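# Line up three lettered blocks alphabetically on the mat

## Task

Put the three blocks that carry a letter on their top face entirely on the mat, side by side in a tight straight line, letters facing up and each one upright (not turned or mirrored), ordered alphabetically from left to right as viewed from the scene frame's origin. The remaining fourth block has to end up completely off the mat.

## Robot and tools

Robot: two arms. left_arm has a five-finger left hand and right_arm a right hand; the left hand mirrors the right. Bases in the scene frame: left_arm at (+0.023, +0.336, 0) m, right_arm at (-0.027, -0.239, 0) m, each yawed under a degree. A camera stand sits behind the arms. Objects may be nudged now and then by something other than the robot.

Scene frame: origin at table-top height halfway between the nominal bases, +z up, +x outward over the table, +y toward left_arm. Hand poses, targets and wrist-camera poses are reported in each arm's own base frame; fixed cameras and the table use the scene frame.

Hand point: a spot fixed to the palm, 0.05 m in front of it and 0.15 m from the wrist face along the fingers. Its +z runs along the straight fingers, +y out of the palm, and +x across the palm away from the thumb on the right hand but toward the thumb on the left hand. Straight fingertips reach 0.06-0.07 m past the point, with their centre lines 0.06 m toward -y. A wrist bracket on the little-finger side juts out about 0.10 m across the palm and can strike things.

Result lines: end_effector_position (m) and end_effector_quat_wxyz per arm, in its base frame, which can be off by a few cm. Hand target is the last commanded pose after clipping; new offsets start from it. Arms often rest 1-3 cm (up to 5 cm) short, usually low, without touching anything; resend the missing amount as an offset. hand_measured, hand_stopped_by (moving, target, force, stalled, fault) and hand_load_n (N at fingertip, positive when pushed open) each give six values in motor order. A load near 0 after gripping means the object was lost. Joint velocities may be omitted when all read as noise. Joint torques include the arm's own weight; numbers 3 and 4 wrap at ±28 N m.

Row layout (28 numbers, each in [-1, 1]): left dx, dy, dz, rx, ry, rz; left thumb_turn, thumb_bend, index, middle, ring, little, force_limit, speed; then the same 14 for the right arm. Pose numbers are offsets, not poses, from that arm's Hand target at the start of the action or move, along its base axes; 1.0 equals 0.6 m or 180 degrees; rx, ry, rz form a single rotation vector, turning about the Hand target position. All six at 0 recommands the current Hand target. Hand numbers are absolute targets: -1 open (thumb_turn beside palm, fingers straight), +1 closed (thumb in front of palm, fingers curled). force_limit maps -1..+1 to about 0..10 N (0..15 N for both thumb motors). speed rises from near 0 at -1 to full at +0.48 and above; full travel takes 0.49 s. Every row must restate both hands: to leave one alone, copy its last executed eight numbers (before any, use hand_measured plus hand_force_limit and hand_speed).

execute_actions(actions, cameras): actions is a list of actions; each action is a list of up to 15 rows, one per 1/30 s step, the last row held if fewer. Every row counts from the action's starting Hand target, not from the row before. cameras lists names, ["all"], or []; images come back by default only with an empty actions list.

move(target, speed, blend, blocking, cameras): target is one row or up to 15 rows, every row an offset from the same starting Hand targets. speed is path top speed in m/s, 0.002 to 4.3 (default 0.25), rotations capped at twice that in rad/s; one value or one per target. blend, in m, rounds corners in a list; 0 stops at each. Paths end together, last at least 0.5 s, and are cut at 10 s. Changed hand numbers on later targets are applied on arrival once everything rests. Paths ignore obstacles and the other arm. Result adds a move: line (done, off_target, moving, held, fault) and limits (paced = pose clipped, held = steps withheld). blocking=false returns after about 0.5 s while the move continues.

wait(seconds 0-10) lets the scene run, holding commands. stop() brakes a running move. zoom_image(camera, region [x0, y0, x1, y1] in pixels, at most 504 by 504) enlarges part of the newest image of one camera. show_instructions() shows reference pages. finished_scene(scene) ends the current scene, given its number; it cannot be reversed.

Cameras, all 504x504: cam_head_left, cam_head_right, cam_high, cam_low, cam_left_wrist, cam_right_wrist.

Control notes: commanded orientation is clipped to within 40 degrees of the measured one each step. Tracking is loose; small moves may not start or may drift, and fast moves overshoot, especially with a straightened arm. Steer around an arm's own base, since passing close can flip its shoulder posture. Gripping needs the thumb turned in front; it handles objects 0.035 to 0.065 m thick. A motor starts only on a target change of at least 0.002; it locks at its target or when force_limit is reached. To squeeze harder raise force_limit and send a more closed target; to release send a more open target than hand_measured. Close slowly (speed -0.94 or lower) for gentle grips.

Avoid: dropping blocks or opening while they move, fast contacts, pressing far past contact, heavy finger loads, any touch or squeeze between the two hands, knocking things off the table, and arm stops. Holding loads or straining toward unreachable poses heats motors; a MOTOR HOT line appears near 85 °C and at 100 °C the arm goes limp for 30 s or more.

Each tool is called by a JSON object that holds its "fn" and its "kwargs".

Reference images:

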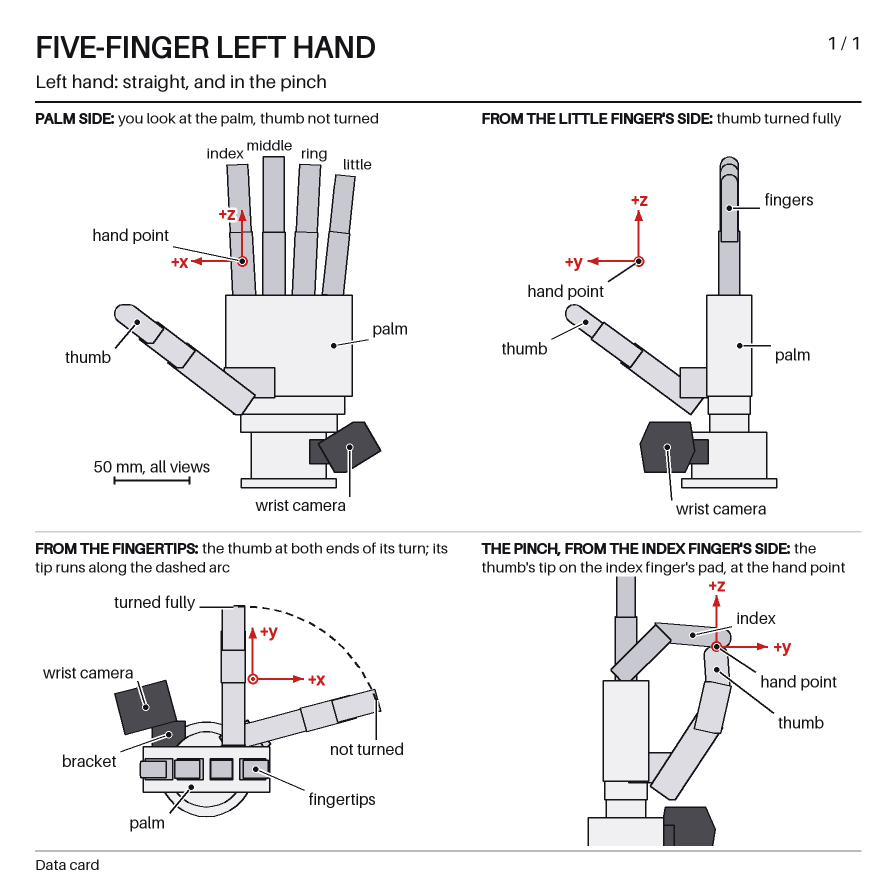

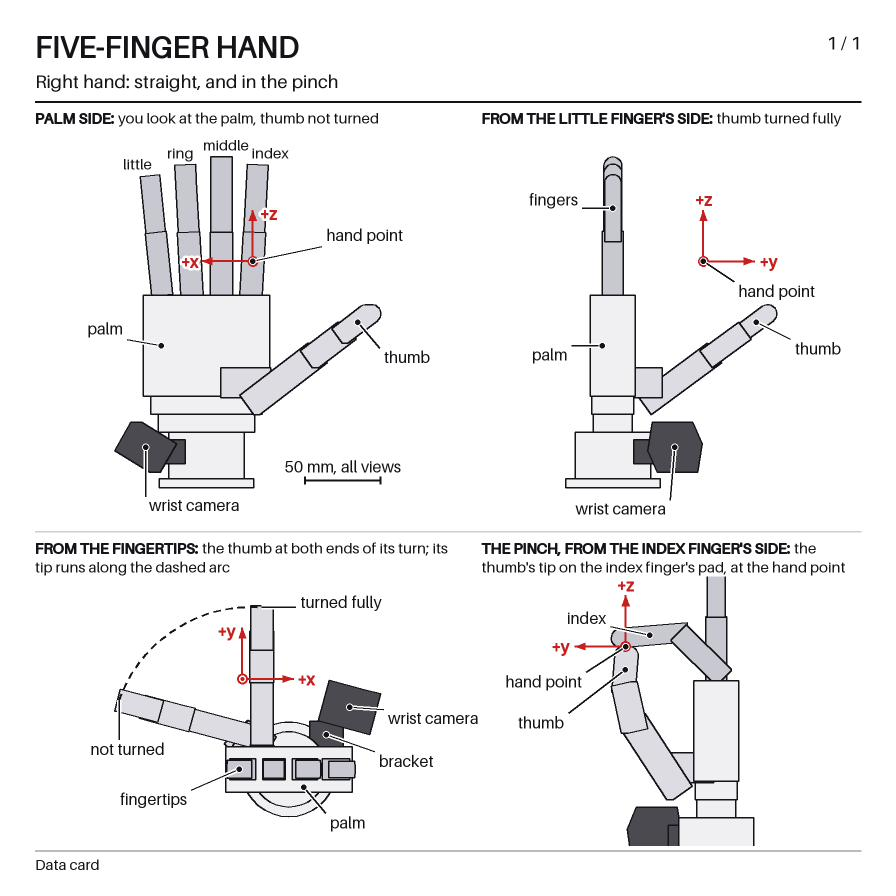

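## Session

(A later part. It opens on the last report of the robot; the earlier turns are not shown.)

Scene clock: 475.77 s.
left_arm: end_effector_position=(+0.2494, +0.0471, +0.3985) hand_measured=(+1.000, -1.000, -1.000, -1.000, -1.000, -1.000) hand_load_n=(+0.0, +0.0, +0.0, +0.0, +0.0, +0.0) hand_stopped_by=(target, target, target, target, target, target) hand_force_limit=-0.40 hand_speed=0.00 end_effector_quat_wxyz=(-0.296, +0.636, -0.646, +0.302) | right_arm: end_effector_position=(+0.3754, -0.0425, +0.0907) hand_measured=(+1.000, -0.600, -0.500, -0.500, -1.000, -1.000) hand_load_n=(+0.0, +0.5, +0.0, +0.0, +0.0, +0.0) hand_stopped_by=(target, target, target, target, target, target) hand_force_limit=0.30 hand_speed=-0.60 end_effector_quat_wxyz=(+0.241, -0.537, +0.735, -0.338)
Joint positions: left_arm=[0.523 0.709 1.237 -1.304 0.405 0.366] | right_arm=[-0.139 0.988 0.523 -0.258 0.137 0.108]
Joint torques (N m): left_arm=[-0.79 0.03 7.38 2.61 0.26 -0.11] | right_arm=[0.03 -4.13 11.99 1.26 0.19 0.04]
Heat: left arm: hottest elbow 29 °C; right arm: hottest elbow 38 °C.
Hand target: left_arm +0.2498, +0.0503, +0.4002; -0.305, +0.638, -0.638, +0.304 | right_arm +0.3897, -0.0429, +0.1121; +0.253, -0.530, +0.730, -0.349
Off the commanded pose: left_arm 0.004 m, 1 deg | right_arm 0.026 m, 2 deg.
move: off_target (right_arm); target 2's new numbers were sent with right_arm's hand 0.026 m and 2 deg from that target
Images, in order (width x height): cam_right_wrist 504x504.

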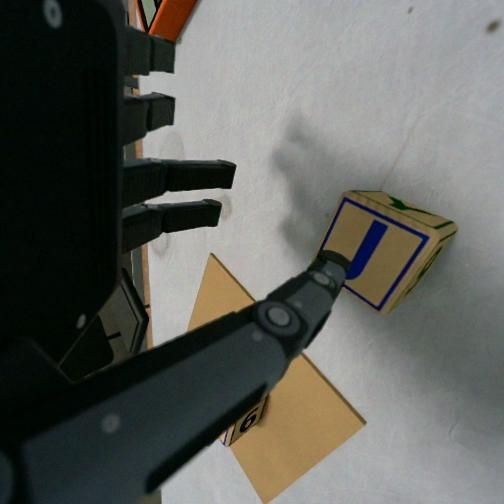

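{"fn": "move", "kwargs": {"target": [[0,0,0,0,0,0, 1, -1, -1, -1, -1, -1, -0.4, 0, -0.058,0.01, -0.04, -0.0052,-0.0158,0, 1, -0.8, -0.6, -0.6, -1, -1, 0.3, -0.6],[0,0,0,0,0,0, 1, -1, -1, -1, -1, -1, -0.4, 0, -0.058,0.01, -0.1535, -0.0052,-0.0158,0, 1, -0.8, -0.6, -0.6, -1, -1, 0.3, -0.6],[0,0,0,0,0,0, 1, -1, -1, -1, -1, -1, -0.4, 0, -0.03,0.01, -0.101, -0.0052,-0.0158,0, 1, -0.8, -0.6, -0.6, -1, -1, 0.3, -0.6]], "cameras": ["cam_right_wrist"], "speed": [0.1, 0.15,0.1]}}

{"fn": "move", "kwargs": {"target": [[0,0,0,0,0,0, 1, -1, -1, -1, -1, -1, -0.4, 0, 0,0, 0, 0,0,0, 1, -0.8, 0.8, 0.8, -1, -1, 0.0, -0.9]], "cameras": ["cam_right_wrist","cam_low"]}}

{"fn": "zoom_image", "kwargs": {"camera": "cam_low", "region": [60, 220, 180, 320]}}

Scene clock: 495.43 s.
left_arm: end_effector_position=(+0.2494, +0.0471, +0.3985) hand_measured=(+1.000, -1.000, -1.000, -1.000, -1.000, -1.000) hand_load_n=(+0.0, +0.0, +0.0, +0.0, +0.0, +0.0) hand_stopped_by=(target, target, target, target, target, target) hand_force_limit=-0.40 hand_speed=0.00 end_effector_quat_wxyz=(-0.296, +0.636, -0.646, +0.302) | right_arm: end_effector_position=(+0.3540, -0.0385, +0.0311) hand_measured=(+1.000, -0.800, -0.600, -0.600, -1.000, -1.000) hand_load_n=(+0.0, +0.0, +0.0, +0.0, +0.0, +0.0) hand_stopped_by=(target, target, target, target, target, target) hand_force_limit=0.30 hand_speed=-0.60 end_effector_quat_wxyz=(+0.252, -0.530, +0.726, -0.358)
Joint positions: left_arm=[0.523 0.709 1.237 -1.304 0.405 0.366] | right_arm=[-0.124 1.035 0.336 0.024 0.159 0.11]
Joint torques (N m): left_arm=[-0.85 0.03 7.39 2.61 0.26 -0.11] | right_arm=[0.32 -3.9 10.85 1.31 0.19 0.06]
Heat: left arm: hottest elbow 29 °C; right arm: hottest elbow 38 °C.
Hand target: left_arm +0.2498, +0.0503, +0.4002; -0.305, +0.638, -0.638, +0.304 | right_arm +0.3718, -0.0369, +0.0516; +0.267, -0.524, +0.721, -0.368
Off the commanded pose: left_arm 0.004 m, 1 deg | right_arm 0.027 m, 2 deg.
move: off_target (right_arm)
Images, in order (width x height): cam_right_wrist 504x504.

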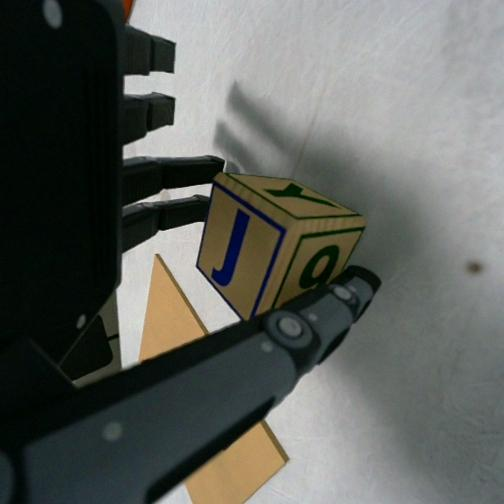

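Scene clock: 498.07 s.
left_arm: end_effector_position=(+0.2494, +0.0471, +0.3985) hand_measured=(+1.000, -1.000, -1.000, -1.000, -1.000, -1.000) hand_load_n=(+0.5, +0.0, +0.0, +0.0, +0.0, +0.0) hand_stopped_by=(target, target, target, target, target, target) hand_force_limit=-0.40 hand_speed=0.00 end_effector_quat_wxyz=(-0.296, +0.636, -0.646, +0.302) | right_arm: end_effector_position=(+0.3539, -0.0383, +0.0310) hand_measured=(+1.000, -0.802, +0.058, +0.022, -1.000, -1.000) hand_load_n=(-3.5, +8.0, +6.5, +1.5, +0.0, +0.0) hand_stopped_by=(target, target, force, force, target, target) hand_force_limit=0.00 hand_speed=-0.90 end_effector_quat_wxyz=(+0.252, -0.530, +0.727, -0.357)
Joint positions: left_arm=[0.523 0.709 1.237 -1.304 0.405 0.366] | right_arm=[-0.123 1.035 0.336 0.023 0.159 0.11]
Joint torques (N m): left_arm=[-0.79 0.03 7.39 2.62 0.26 -0.11] | right_arm=[0.38 -3.72 10.88 1.29 0.19 0.08]
Heat: left arm: hottest elbow 29 °C; right arm: hottest elbow 39 °C.
Hand target: left_arm +0.2498, +0.0503, +0.4002; -0.305, +0.638, -0.638, +0.304 | right_arm +0.3718, -0.0369, +0.0516; +0.267, -0.524, +0.721, -0.368
Off the commanded pose: left_arm 0.004 m, 1 deg | right_arm 0.027 m, 2 deg.
move: off_target (right_arm)
Images, in order (width x height): cam_low 504x504, cam_right_wrist 504x504.

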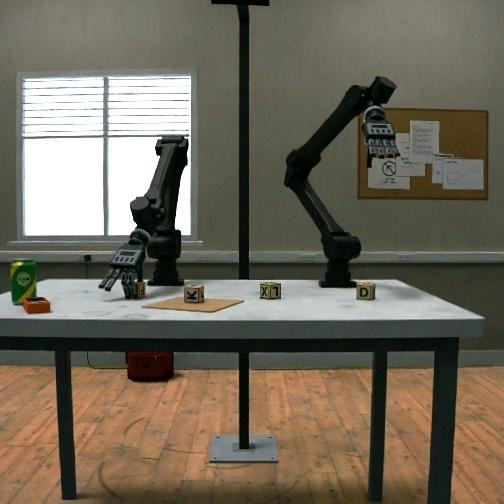

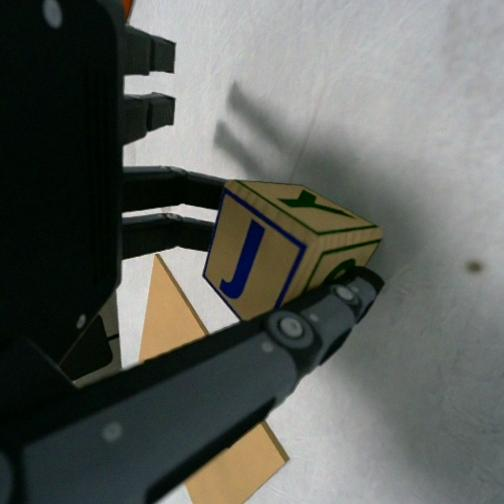

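Scaled by 4.200 from the camera's 504x504 image, which has a finer 720x720 frame.

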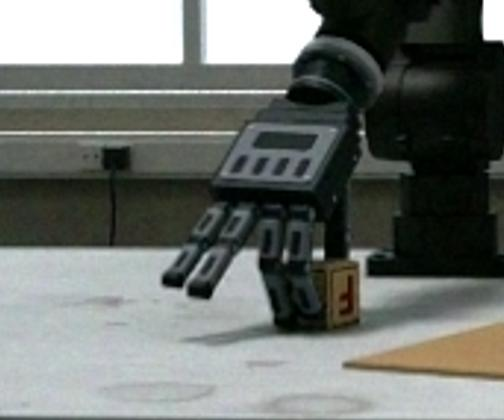

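{"fn": "move", "kwargs": {"target": [[0,0,0,0,0,0, 1, -1, -1, -1, -1, -1, -0.4, 0, 0.006,0, 0.03, 0,0,0, 1, -0.8, 0.8, 0.8, -1, -1, 0.0, -0.9]], "cameras": ["cam_right_wrist","cam_low"], "speed": 0.1}}

{"fn": "zoom_image", "kwargs": {"camera": "cam_low", "region": [60, 220, 180, 320]}}

Scene clock: 501.60 s.
left_arm: end_effector_position=(+0.2494, +0.0471, +0.3985) hand_measured=(+1.000, -1.000, -1.000, -1.000, -1.000, -1.000) hand_load_n=(+0.0, +0.0, +0.0, +0.0, +0.0, +0.0) hand_stopped_by=(target, target, target, target, target, target) hand_force_limit=-0.40 hand_speed=0.00 end_effector_quat_wxyz=(-0.296, +0.636, -0.646, +0.302) | right_arm: end_effector_position=(+0.3558, -0.0384, +0.0449) hand_measured=(+1.000, -0.802, +0.058, +0.022, -1.000, -1.000) hand_load_n=(-3.0, +8.0, +6.0, +1.5, +0.0, +0.0) hand_stopped_by=(target, target, force, force, target, target) hand_force_limit=0.00 hand_speed=-0.90 end_effector_quat_wxyz=(+0.249, -0.532, +0.728, -0.355)
Joint positions: left_arm=[0.523 0.709 1.237 -1.304 0.405 0.366] | right_arm=[-0.122 1.001 0.369 -0.053 0.161 0.11]
Joint torques (N m): left_arm=[-0.79 0.03 7.39 2.62 0.26 -0.11] | right_arm=[0.21 -4.01 11.54 1.32 0.19 0.08]
Heat: left arm: hottest elbow 29 °C; right arm: hottest elbow 39 °C.
Hand target: left_arm +0.2498, +0.0503, +0.4002; -0.305, +0.638, -0.638, +0.304 | right_arm +0.3753, -0.0369, +0.0695; +0.266, -0.524, +0.721, -0.368
Off the commanded pose: left_arm 0.004 m, 1 deg | right_arm 0.032 m, 3 deg.
move: off_target (right_arm)
Images, in order (width x height): cam_low 504x504, cam_right_wrist 504x504.

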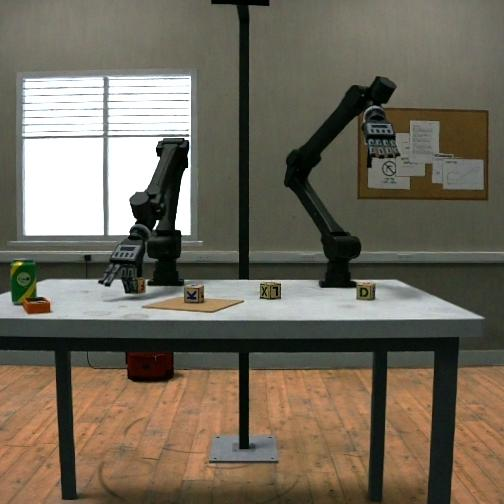

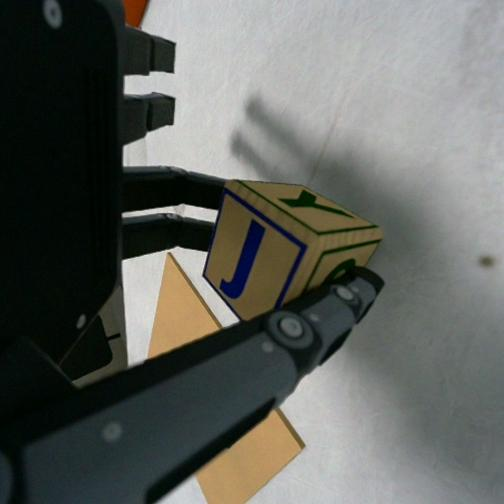

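Scaled by 4.200 from the camera's 504x504 image, which has a finer 720x720 frame.

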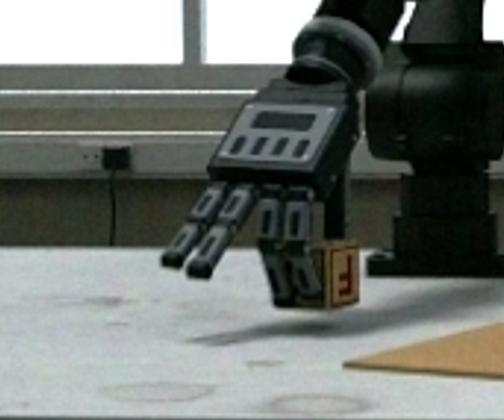

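{"fn": "move", "kwargs": {"target": [[0,0,0,0,0,0, 1, -1, -1, -1, -1, -1, -0.4, 0, 0,0,0.06, 0,0,0, 1, -0.8, 0.8, 0.8, -1, -1, 0.0, -0.9],[0,0,0,0,0,0, 1, -1, -1, -1, -1, -1, -0.4, 0, -0.109,-0.0635,0.084, 0,0,0.5, 1, -0.8, 0.8, 0.8, -1, -1, 0.0, -0.9],[0,0,0,0,0,0, 1, -1, -1, -1, -1, -1, -0.4, 0, -0.1255,-0.0685,-0.041, 0,0,0.5, 1, -0.8, 0.8, 0.8, -1, -1, 0.0, -0.9]], "cameras": ["cam_right_wrist","cam_low"], "speed": [0.2,0.3,0.15], "blend": [0.02,0.02,0]}}

{"fn": "zoom_image", "kwargs": {"camera": "cam_low", "region": [60, 220, 180, 320]}}

Scene clock: 509.63 s.
left_arm: end_effector_position=(+0.2494, +0.0471, +0.3985) hand_measured=(+1.000, -1.000, -1.000, -1.000, -1.000, -1.000) hand_load_n=(+0.0, +0.0, +0.0, +0.0, +0.0, +0.0) hand_stopped_by=(target, target, target, target, target, target) hand_force_limit=-0.40 hand_speed=0.00 end_effector_quat_wxyz=(-0.296, +0.636, -0.646, +0.302) | right_arm: end_effector_position=(+0.2990, -0.0734, +0.0500) hand_measured=(+1.000, -0.802, +0.058, +0.022, -1.000, -1.000) hand_load_n=(-3.0, +8.5, +6.5, +1.5, +0.0, +0.0) hand_stopped_by=(target, target, force, force, target, target) hand_force_limit=0.00 hand_speed=-0.90 end_effector_quat_wxyz=(-0.449, +0.880, -0.138, +0.070)
Joint positions: left_arm=[0.523 0.709 1.237 -1.304 0.405 0.366] | right_arm=[-0.598 1.532 0.885 -1.298 -0.888 -2.037]
Joint torques (N m): left_arm=[-0.79 0.03 7.38 2.62 0.26 -0.11] | right_arm=[-1.08 -8.06 6.28 0.24 -0.66 -0.06]
Heat: left arm: hottest elbow 29 °C; right arm: hottest elbow 40 °C.
Hand target: left_arm +0.2498, +0.0503, +0.4002; -0.305, +0.638, -0.638, +0.304 | right_arm +0.3001, -0.0780, +0.0450; -0.449, +0.880, -0.139, +0.072
Off the commanded pose: left_arm 0.004 m, 1 deg | right_arm 0.007 m, 0 deg.
move: done; blend cut to 0.0179 m at target 1
Images, in order (width x height): cam_low 504x504, cam_right_wrist 504x504.

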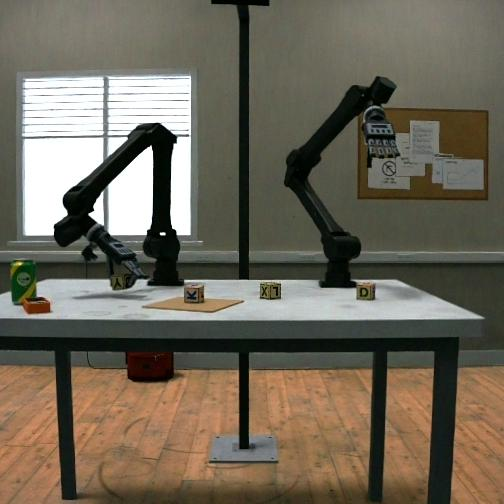

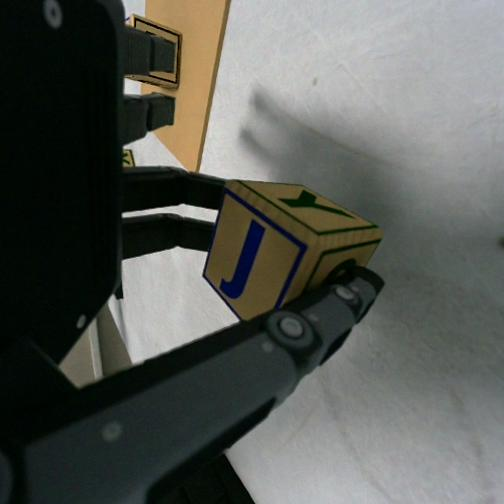

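Scaled by 4.200 from the camera's 504x504 image, which has a finer 720x720 frame.

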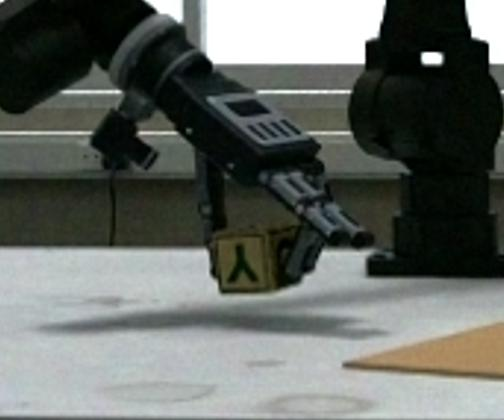

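{"fn": "move", "kwargs": {"target": [[0,0,0,0,0,0, 1, -1, -1, -1, -1, -1, -0.4, 0, 0,0,-0.037, 0,0,0, 1, -0.8, 0.8, 0.8, -1, -1, 0.0, -0.9]], "cameras": ["cam_low"], "speed": [0.06]}}

{"fn": "zoom_image", "kwargs": {"camera": "cam_low", "region": [60, 220, 180, 320]}}

Scene clock: 513.53 s.
left_arm: end_effector_position=(+0.2494, +0.0471, +0.3985) hand_measured=(+1.000, -1.000, -1.000, -1.000, -1.000, -1.000) hand_load_n=(+0.0, +0.0, +0.0, +0.0, +0.0, +0.0) hand_stopped_by=(target, target, target, target, target, target) hand_force_limit=-0.40 hand_speed=0.00 end_effector_quat_wxyz=(-0.296, +0.636, -0.646, +0.302) | right_arm: end_effector_position=(+0.3000, -0.0742, +0.0297) hand_measured=(+1.000, -0.802, +0.058, +0.022, -1.000, -1.000) hand_load_n=(-2.5, +7.5, +5.5, +2.5, +0.0, +0.0) hand_stopped_by=(target, target, force, force, target, target) hand_force_limit=0.00 hand_speed=-0.90 end_effector_quat_wxyz=(-0.448, +0.880, -0.137, +0.071)
Joint positions: left_arm=[0.523 0.709 1.237 -1.304 0.405 0.366] | right_arm=[-0.598 1.571 0.865 -1.236 -0.888 -2.038]
Joint torques (N m): left_arm=[-0.79 0.09 7.39 2.61 0.26 -0.11] | right_arm=[-0.97 -8.47 5.79 0.34 -0.65 -0.07]
Heat: left arm: hottest elbow 29 °C; right arm: hottest elbow 39 °C.
Hand target: left_arm +0.2498, +0.0503, +0.4002; -0.305, +0.638, -0.638, +0.304 | right_arm +0.3002, -0.0780, +0.0228; -0.448, +0.880, -0.139, +0.072
Off the commanded pose: left_arm 0.004 m, 1 deg | right_arm 0.008 m, 0 deg.
move: done
Images, in order (width x height): cam_low 504x504.

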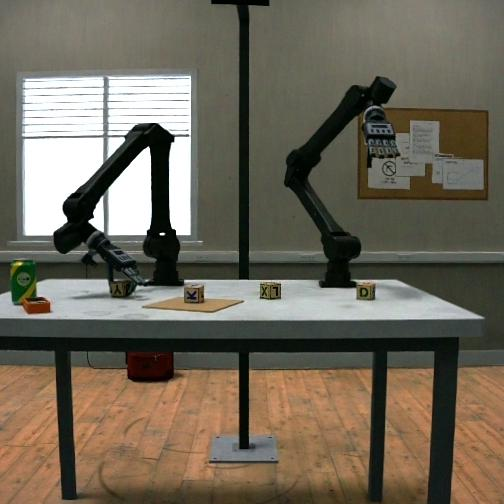

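Scaled by 4.200 from the camera's 504x504 image, which has a finer 720x720 frame.

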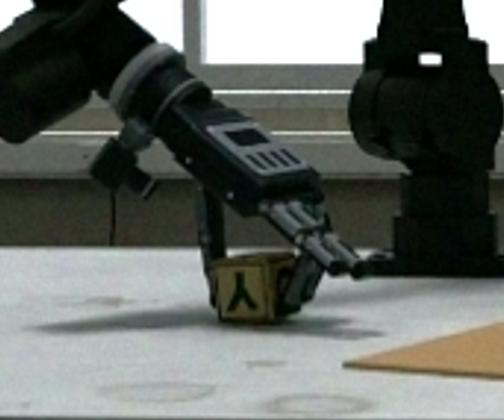

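{"fn": "move", "kwargs": {"target": [[0,0,0,0,0,0, 1, -1, -1, -1, -1, -1, -0.4, 0, 0,0,0, 0,0,0, 1, -1, -0.6, -0.6, -1, -1, 0.0, -0.6],[0,0,0,0,0,0, 1, -1, -1, -1, -1, -1, -0.4, 0, 0.03,0,0.23, 0,0,0, 1, -1, -0.6, -0.6, -1, -1, 0.0, -0.6]], "cameras": ["all"], "speed": [0.1,0.25]}}

{"fn": "zoom_image", "kwargs": {"camera": "cam_right_wrist", "region": [180, 140, 480, 360]}}

Scene clock: 519.23 s.
left_arm: end_effector_position=(+0.2494, +0.0471, +0.3985) hand_measured=(+1.000, -1.000, -1.000, -1.000, -1.000, -1.000) hand_load_n=(+0.0, +0.0, +0.0, +0.0, +0.0, +0.0) hand_stopped_by=(target, target, target, target, target, target) hand_force_limit=-0.40 hand_speed=0.00 end_effector_quat_wxyz=(-0.296, +0.636, -0.646, +0.302) | right_arm: end_effector_position=(+0.3081, -0.0750, +0.1509) hand_measured=(+1.000, -1.000, -0.600, -0.600, -1.000, -1.000) hand_load_n=(+0.0, +0.0, +0.0, +0.0, -0.5, +0.0) hand_stopped_by=(target, target, target, target, target, target) hand_force_limit=0.00 hand_speed=-0.60 end_effector_quat_wxyz=(-0.451, +0.878, -0.144, +0.067)
Joint positions: left_arm=[0.523 0.709 1.237 -1.304 0.405 0.366] | right_arm=[-0.59 1.416 1.059 -1.579 -0.896 -2.011]
Joint torques (N m): left_arm=[-0.79 0.03 7.39 2.61 0.26 -0.11] | right_arm=[0.21 -8.29 10.25 -0.57 -0.76 0.05]
Heat: left arm: hottest elbow 29 °C; right arm: hottest elbow 39 °C.
Hand target: left_arm +0.2498, +0.0503, +0.4002; -0.305, +0.638, -0.638, +0.304 | right_arm +0.3181, -0.0780, +0.1608; -0.448, +0.880, -0.139, +0.072
Off the commanded pose: left_arm 0.004 m, 1 deg | right_arm 0.014 m, 1 deg.
move: off_target (right_arm)

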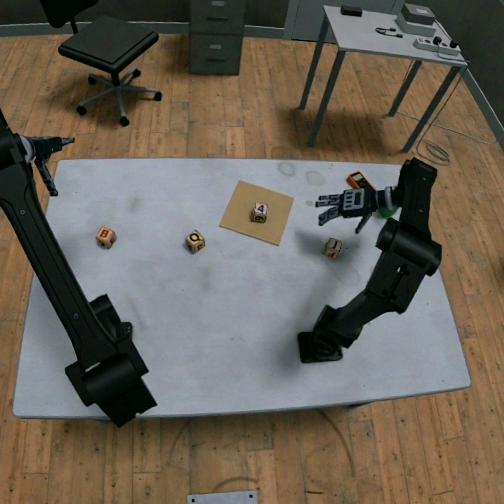

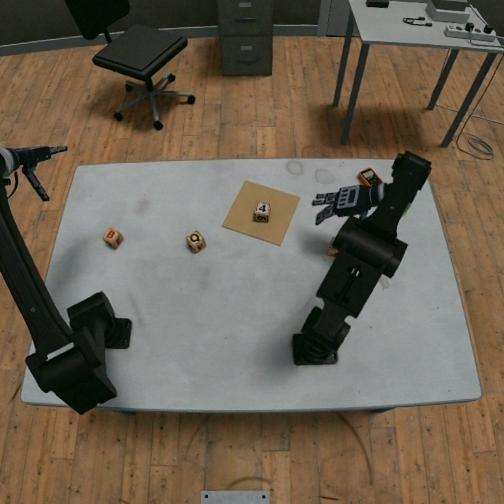

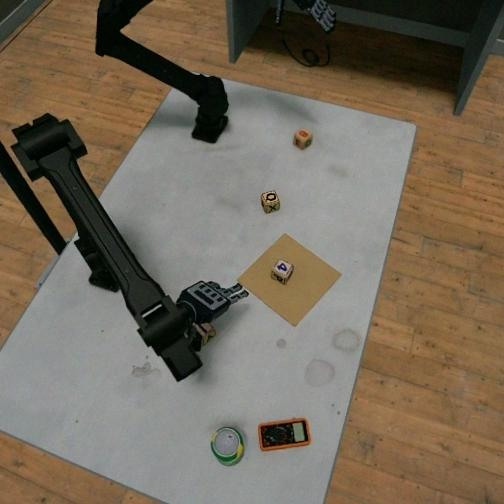

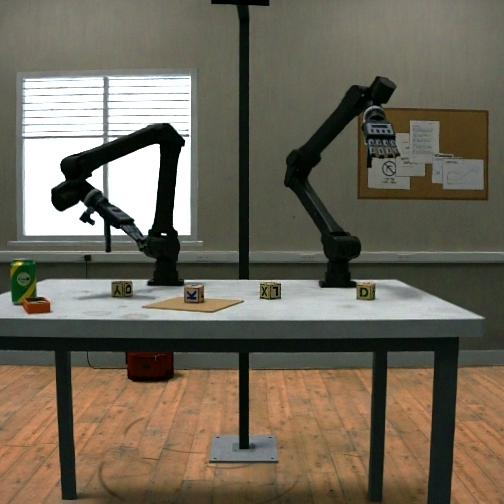

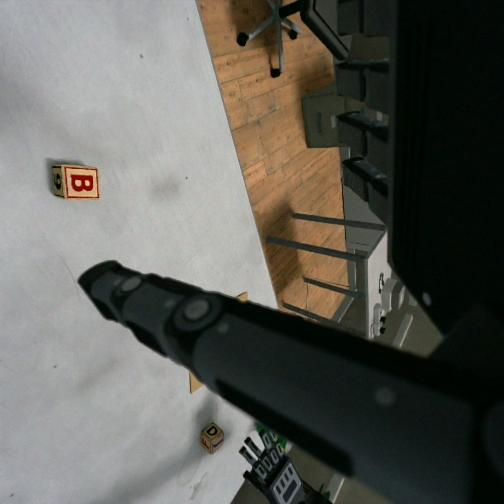

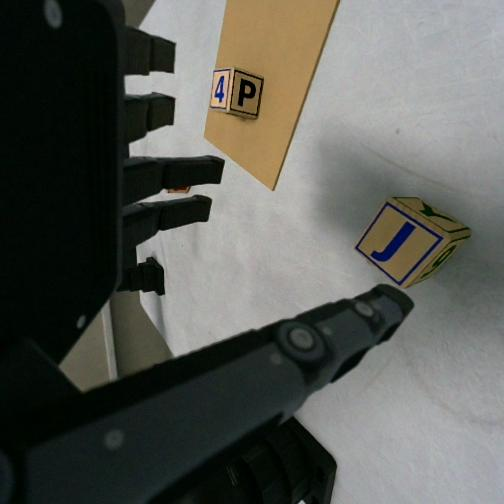

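Scaled by 1.680 from the camera's 504x504 image, which has a finer 720x720 frame.

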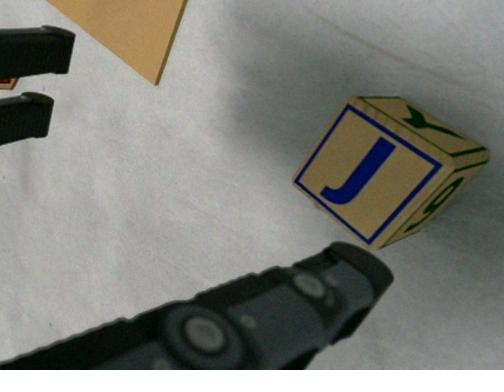

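{"fn": "zoom_image", "kwargs": {"camera": "cam_head_left", "region": [210, 170, 360, 270]}}

{"fn": "zoom_image", "kwargs": {"camera": "cam_high", "region": [180, 220, 360, 360]}}

Scaled by 3.360 from the camera's 504x504 image, which has a finer 720x720 frame.

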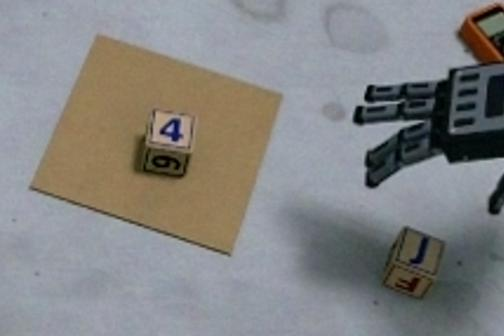

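Scaled by 2.800 from the camera's 504x504 image, which has a finer 720x720 frame.

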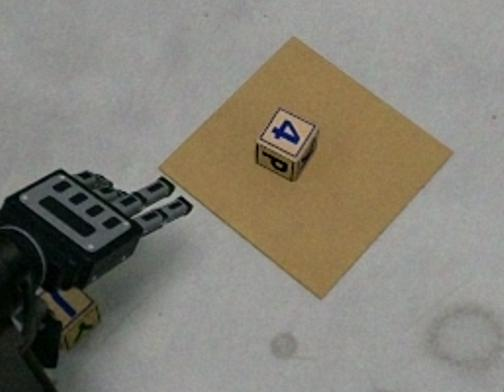

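{"fn": "move", "kwargs": {"target": [0,0,0,0,0,0, 1, -1, -1, -1, -1, -1, -0.4, 0, 0.2365,0.3217,-0.03, 0,0,-0.465, 1, -0.8, -0.6, -0.6, -1, -1, 0.0, -0.6], "cameras": ["cam_right_wrist","cam_head_right"], "speed": [0.3]}}

{"fn": "zoom_image", "kwargs": {"camera": "cam_right_wrist", "region": [180, 100, 480, 320]}}

Scene clock: 536.47 s.
left_arm: end_effector_position=(+0.2494, +0.0471, +0.3985) hand_measured=(+1.000, -1.000, -1.000, -1.000, -1.000, -1.000) hand_load_n=(+0.0, +0.0, +0.0, +0.0, +0.0, +0.0) hand_stopped_by=(target, target, target, target, target, target) hand_force_limit=-0.40 hand_speed=0.00 end_effector_quat_wxyz=(-0.296, +0.636, -0.646, +0.302) | right_arm: end_effector_position=(+0.4461, +0.1058, +0.1286) hand_measured=(+1.000, -0.800, -0.600, -0.600, -1.000, -1.000) hand_load_n=(+0.0, +0.0, +0.0, +0.0, +0.0, +0.0) hand_stopped_by=(target, target, target, target, target, target) hand_force_limit=0.00 hand_speed=-0.60 end_effector_quat_wxyz=(+0.277, -0.567, +0.692, -0.351)
Joint positions: left_arm=[0.523 0.709 1.237 -1.304 0.405 0.366] | right_arm=[0.308 1.174 0.731 -0.27 0.413 0.316]
Joint torques (N m): left_arm=[-0.79 0.03 7.38 2.62 0.26 -0.11] | right_arm=[0.32 -5.25 12.4 1.18 0.34 0.05]
Heat: left arm: hottest elbow 29 °C; right arm: hottest elbow 40 °C.
Hand target: left_arm +0.2498, +0.0503, +0.4002; -0.305, +0.638, -0.638, +0.304 | right_arm +0.4602, +0.1149, +0.1430; +0.286, -0.562, +0.691, -0.353
Off the commanded pose: left_arm 0.004 m, 1 deg | right_arm 0.022 m, 1 deg.
move: off_target (right_arm)
Images, in order (width x height): cam_head_right 504x504, cam_right_wrist 504x504.

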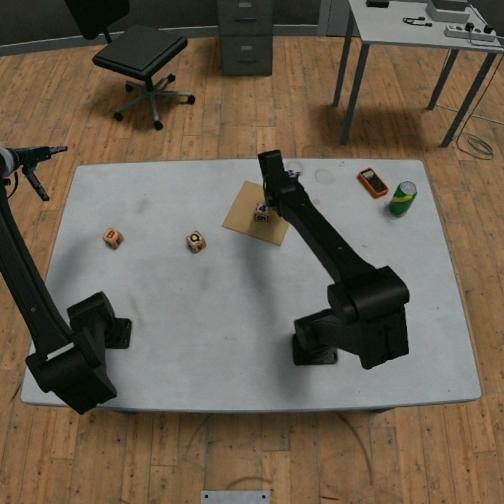

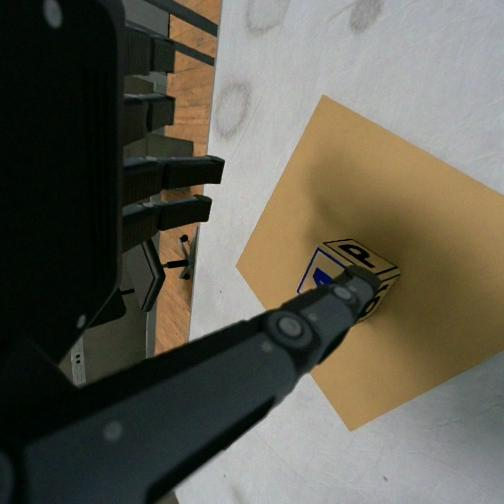

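Scaled by 1.680 from the camera's 504x504 image, which has a finer 720x720 frame.

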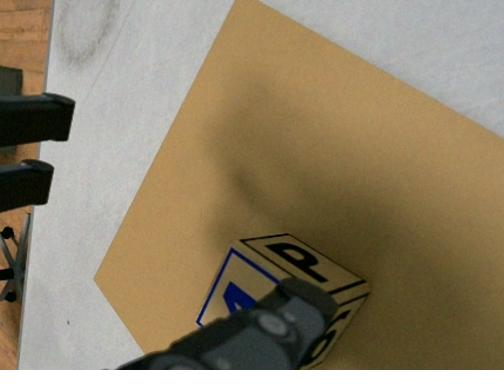

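{"fn": "move", "kwargs": {"target": [[0,0,0,0,0,0, 1, -1, -1, -1, -1, -1, -0.4, 0, 0.003,0.077,-0.088, 0,0,0, 1, -0.8, -0.6, -0.6, -1, -1, 0.0, -0.6],[0,0,0,0,0,0, 1, -1, -1, -1, -1, -1, -0.4, 0, -0.0037,0.077,-0.1967, 0,0,0, 1, -0.8, -0.6, -0.6, -1, -1, 0.0, -0.6],[0,0,0,0,0,0, 1, -1, -1, -1, -1, -1, -0.4, 0, 0.024,0.077,-0.147, 0,0,0, 1, -0.8, -0.6, -0.6, -1, -1, 0.0, -0.6]], "cameras": ["cam_right_wrist","cam_low"], "speed": [0.2,0.1,0.1]}}

{"fn": "zoom_image", "kwargs": {"camera": "cam_low", "region": [120, 220, 240, 320]}}

Scene clock: 556.93 s.
left_arm: end_effector_position=(+0.2494, +0.0471, +0.3985) hand_measured=(+1.000, -1.000, -1.000, -1.000, -1.000, -1.000) hand_load_n=(+0.0, +0.0, +0.0, -0.5, +0.0, +0.0) hand_stopped_by=(target, target, target, target, target, target) hand_force_limit=-0.40 hand_speed=0.00 end_effector_quat_wxyz=(-0.296, +0.636, -0.646, +0.302) | right_arm: end_effector_position=(+0.4577, +0.1575, +0.0348) hand_measured=(+1.000, -0.800, -0.600, -0.600, -1.000, -1.000) hand_load_n=(+0.0, +0.0, +0.0, +0.0, +0.0, +0.0) hand_stopped_by=(target, target, target, target, target, target) hand_force_limit=0.00 hand_speed=-0.60 end_effector_quat_wxyz=(+0.272, -0.571, +0.692, -0.348)
Joint positions: left_arm=[0.523 0.709 1.237 -1.304 0.405 0.366] | right_arm=[0.43 1.44 0.684 -0.012 0.499 0.406]
Joint torques (N m): left_arm=[-0.85 0.03 7.39 2.61 0.26 -0.11] | right_arm=[-0.85 -9.99 10.21 1.05 0.11 -0.09]
Heat: left arm: hottest elbow 29 °C; right arm: hottest elbow 39 °C.
Hand target: left_arm +0.2498, +0.0503, +0.4002; -0.305, +0.638, -0.638, +0.304 | right_arm +0.4745, +0.1612, +0.0548; +0.286, -0.563, +0.691, -0.353
Off the commanded pose: left_arm 0.004 m, 1 deg | right_arm 0.026 m, 2 deg.
move: off_target (right_arm)
Images, in order (width x height): cam_low 504x504, cam_right_wrist 504x504.

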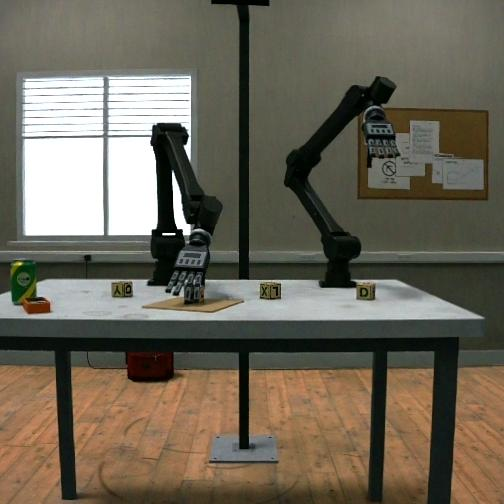

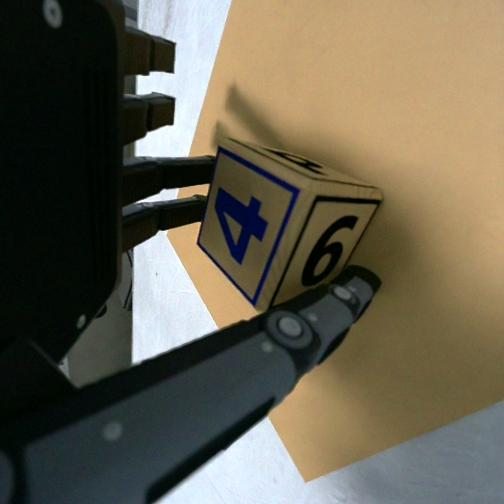

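Scaled by 4.200 from the camera's 504x504 image, which has a finer 720x720 frame.

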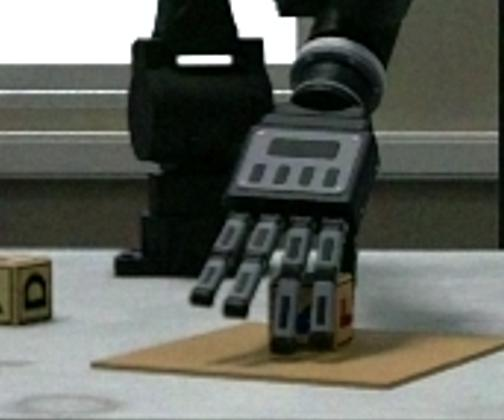

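{"fn": "move", "kwargs": {"target": [[0,0,0,0,0,0, 1, -1, -1, -1, -1, -1, -0.4, 0, 0,-0.019,0, 0,0,0, 1, -0.8, -0.6, -0.6, -1, -1, 0.0, -0.6]], "cameras": ["cam_right_wrist"], "speed": [0.1]}}

Scene clock: 560.83 s.
left_arm: end_effector_position=(+0.2494, +0.0471, +0.3985) hand_measured=(+1.000, -1.000, -1.000, -1.000, -1.000, -1.000) hand_load_n=(+0.0, +0.0, +0.0, -0.5, +0.0, +0.0) hand_stopped_by=(target, target, target, target, target, target) hand_force_limit=-0.40 hand_speed=0.00 end_effector_quat_wxyz=(-0.296, +0.636, -0.646, +0.302) | right_arm: end_effector_position=(+0.4610, +0.1485, +0.0379) hand_measured=(+1.000, -0.800, -0.600, -0.600, -1.000, -1.000) hand_load_n=(+0.0, +0.0, +0.0, +0.0, +0.0, +0.0) hand_stopped_by=(target, target, target, target, target, target) hand_force_limit=0.00 hand_speed=-0.60 end_effector_quat_wxyz=(+0.272, -0.570, +0.693, -0.347)
Joint positions: left_arm=[0.523 0.709 1.237 -1.304 0.405 0.366] | right_arm=[0.403 1.43 0.684 -0.013 0.478 0.39]
Joint torques (N m): left_arm=[-0.79 0.09 7.39 2.61 0.25 -0.11] | right_arm=[-1.14 -9.99 9.31 1.57 0.1 -0.07]
Heat: left arm: hottest elbow 29 °C; right arm: hottest elbow 39 °C.
Hand target: left_arm +0.2498, +0.0503, +0.4002; -0.305, +0.638, -0.638, +0.304 | right_arm +0.4745, +0.1498, +0.0546; +0.286, -0.563, +0.691, -0.353
Off the commanded pose: left_arm 0.004 m, 1 deg | right_arm 0.022 m, 2 deg.
move: off_target (right_arm)
Images, in order (width x height): cam_right_wrist 504x504.

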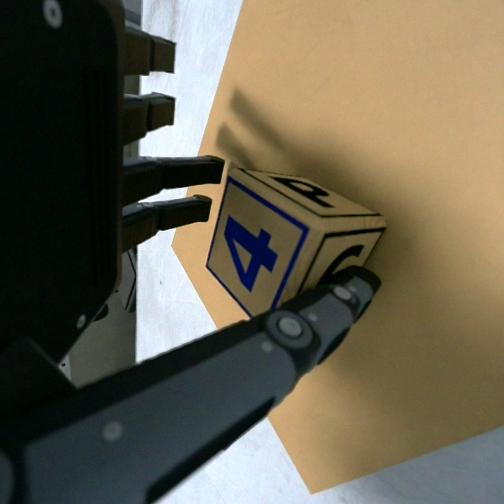

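{"fn": "move", "kwargs": {"target": [[0,0,0,0,0,0, 1, -1, -1, -1, -1, -1, -0.4, 0, 0,0,0, 0,0,0, 1, -0.8, 0.8, 0.8, -1, -1, 0.0, -0.9]], "cameras": ["cam_right_wrist"], "speed": [0.1]}}

{"fn": "move", "kwargs": {"target": [[0,0,0,0,0,0, 1, -1, -1, -1, -1, -1, -0.4, 0, 0.01,0,0.06, 0,0,0, 1, -0.8, 0.8, 0.8, -1, -1, 0.0, -0.9]], "cameras": ["cam_right_wrist"], "speed": [0.1]}}

Scene clock: 567.60 s.
left_arm: end_effector_position=(+0.2494, +0.0471, +0.3985) hand_measured=(+1.000, -1.000, -1.000, -1.000, -1.000, -1.000) hand_load_n=(+0.0, +0.0, +0.0, +0.0, +0.0, +0.0) hand_stopped_by=(target, target, target, target, target, target) hand_force_limit=-0.40 hand_speed=0.00 end_effector_quat_wxyz=(-0.296, +0.636, -0.646, +0.302) | right_arm: end_effector_position=(+0.4610, +0.1485, +0.0380) hand_measured=(+1.000, -0.802, +0.068, +0.022, -1.000, -1.000) hand_load_n=(-2.0, +8.5, +7.0, +1.5, -0.5, +0.0) hand_stopped_by=(target, target, force, force, target, target) hand_force_limit=0.00 hand_speed=-0.90 end_effector_quat_wxyz=(+0.273, -0.570, +0.693, -0.347)
Joint positions: left_arm=[0.523 0.709 1.237 -1.304 0.405 0.366] | right_arm=[0.403 1.43 0.684 -0.013 0.478 0.388]
Joint torques (N m): left_arm=[-0.79 0.03 7.39 2.62 0.26 -0.11] | right_arm=[-1.08 -9.93 9.32 1.55 0.1 -0.1]
Heat: left arm: hottest elbow 29 °C; right arm: hottest elbow 40 °C.
Hand target: left_arm +0.2498, +0.0503, +0.4002; -0.305, +0.638, -0.638, +0.304 | right_arm +0.4745, +0.1498, +0.0547; +0.286, -0.563, +0.691, -0.353
Off the commanded pose: left_arm 0.004 m, 1 deg | right_arm 0.021 m, 2 deg.
move: off_target (right_arm)
Images, in order (width x height): cam_right_wrist 504x504.

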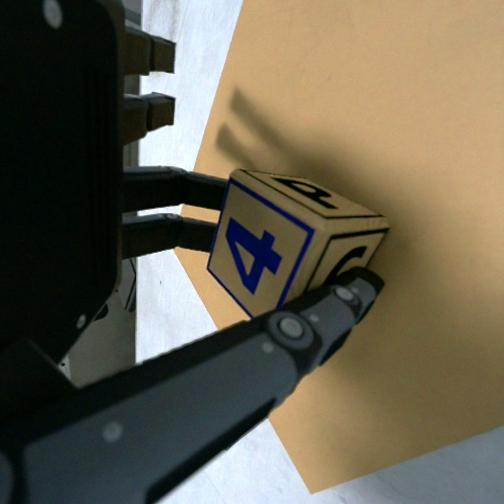

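Scene clock: 568.70 s.
left_arm: end_effector_position=(+0.2494, +0.0471, +0.3985) hand_measured=(+1.000, -1.000, -1.000, -1.000, -1.000, -1.000) hand_load_n=(+0.0, +0.0, +0.0, +0.0, +0.0, +0.0) hand_stopped_by=(target, target, target, target, target, target) hand_force_limit=-0.40 hand_speed=0.00 end_effector_quat_wxyz=(-0.296, +0.636, -0.646, +0.302) | right_arm: end_effector_position=(+0.4631, +0.1478, +0.0686) hand_measured=(+1.000, -0.802, +0.068, +0.022, -1.000, -1.000) hand_load_n=(-2.0, +9.0, +6.5, +1.5, +0.0, +0.0) hand_stopped_by=(target, target, force, force, target, target) hand_force_limit=0.00 hand_speed=-0.90 end_effector_quat_wxyz=(+0.272, -0.571, +0.693, -0.346)
Joint positions: left_arm=[0.523 0.709 1.237 -1.304 0.405 0.366] | right_arm=[0.399 1.369 0.728 -0.118 0.473 0.384]
Joint torques (N m): left_arm=[-0.79 0.03 7.38 2.62 0.26 -0.11] | right_arm=[-0.97 -9.47 11.11 1.18 0.11 -0.09]
Heat: left arm: hottest elbow 29 °C; right arm: hottest elbow 40 °C.
Hand target: left_arm +0.2498, +0.0503, +0.4002; -0.305, +0.638, -0.638, +0.304 | right_arm +0.4805, +0.1497, +0.0908; +0.286, -0.562, +0.691, -0.353
Off the commanded pose: left_arm 0.004 m, 1 deg | right_arm 0.028 m, 2 deg.
move: off_target (right_arm)
Images, in order (width x height): cam_right_wrist 504x504.

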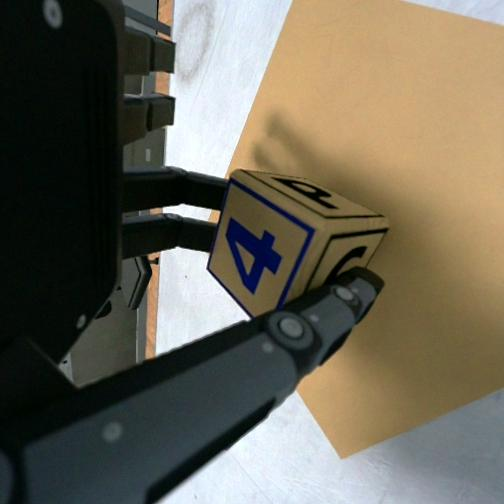

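{"fn": "move", "kwargs": {"target": [[0,0,0,0,0,0, 1, -1, -1, -1, -1, -1, -0.4, 0, -0.02,0,0.033, 0,0,0, 1, -0.8, 0.8, 0.8, -1, -1, 0.0, -0.9],[0,0,0,0,0,0, 1, -1, -1, -1, -1, -1, -0.4, 0, -0.101,-0.4495,0.033, 0,0,0, 1, -0.8, 0.8, 0.8, -1, -1, 0.0, -0.9],[0,0,0,0,0,0, 1, -1, -1, -1, -1, -1, -0.4, 0, -0.101,-0.4495,-0.06, 0,0,0, 1, -0.8, 0.8, 0.8, -1, -1, 0.0, -0.9],[0,0,0,0,0,0, 1, -1, -1, -1, -1, -1, -0.4, 0, -0.101,-0.4495,-0.105, 0,0,0, 1, -0.8, 0.8, 0.8, -1, -1, 0.0, -0.9]], "cameras": ["cam_right_wrist","cam_low"], "speed": [0.15,0.3,0.2,0.06], "blend": [0.01,0.03,0.005,0]}}

{"fn": "zoom_image", "kwargs": {"camera": "cam_low", "region": [40, 220, 160, 320]}}

Scene clock: 578.83 s.
left_arm: end_effector_position=(+0.2494, +0.0471, +0.3985) hand_measured=(+1.000, -1.000, -1.000, -1.000, -1.000, -1.000) hand_load_n=(+0.0, +0.0, +0.0, +0.0, +0.0, +0.0) hand_stopped_by=(target, target, target, target, target, target) hand_force_limit=-0.40 hand_speed=0.00 end_effector_quat_wxyz=(-0.296, +0.636, -0.646, +0.302) | right_arm: end_effector_position=(+0.4215, -0.1160, +0.0349) hand_measured=(+1.000, -0.802, +0.068, +0.022, -1.000, -1.000) hand_load_n=(-2.0, +9.0, +6.5, +2.0, -0.5, +0.0) hand_stopped_by=(target, target, force, force, target, target) hand_force_limit=0.00 hand_speed=-0.90 end_effector_quat_wxyz=(+0.289, -0.562, +0.690, -0.353)
Joint positions: left_arm=[0.523 0.709 1.237 -1.304 0.405 0.366] | right_arm=[-0.39 1.317 0.52 0.166 -0.154 -0.109]
Joint torques (N m): left_arm=[-0.79 0.03 7.38 2.61 0.26 -0.11] | right_arm=[-1.2 -5.54 6.84 2.3 -0.27 -0.1]
Heat: left arm: hottest elbow 29 °C; right arm: hottest elbow 40 °C.
Hand target: left_arm +0.2498, +0.0503, +0.4002; -0.305, +0.638, -0.638, +0.304 | right_arm +0.4199, -0.1200, +0.0277; +0.286, -0.563, +0.691, -0.353
Off the commanded pose: left_arm 0.004 m, 1 deg | right_arm 0.008 m, 0 deg.
move: done; blend cut to 0.0279 m at target 2
Images, in order (width x height): cam_low 504x504, cam_right_wrist 504x504.

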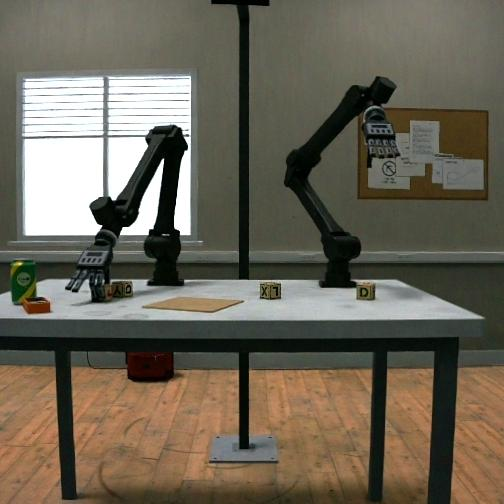

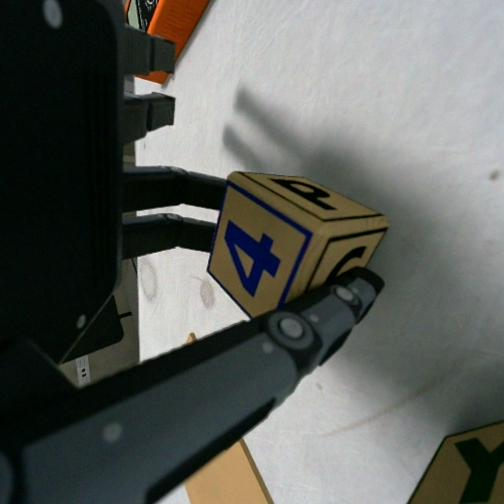

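Scaled by 4.200 from the camera's 504x504 image, which has a finer 720x720 frame.

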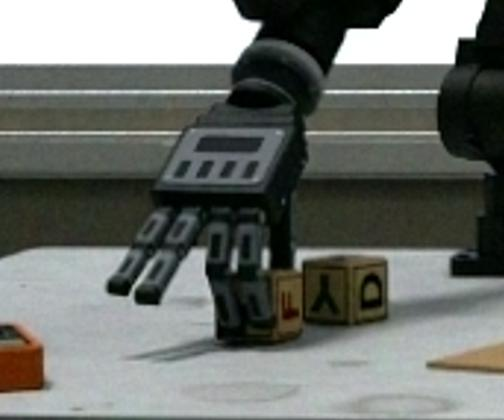

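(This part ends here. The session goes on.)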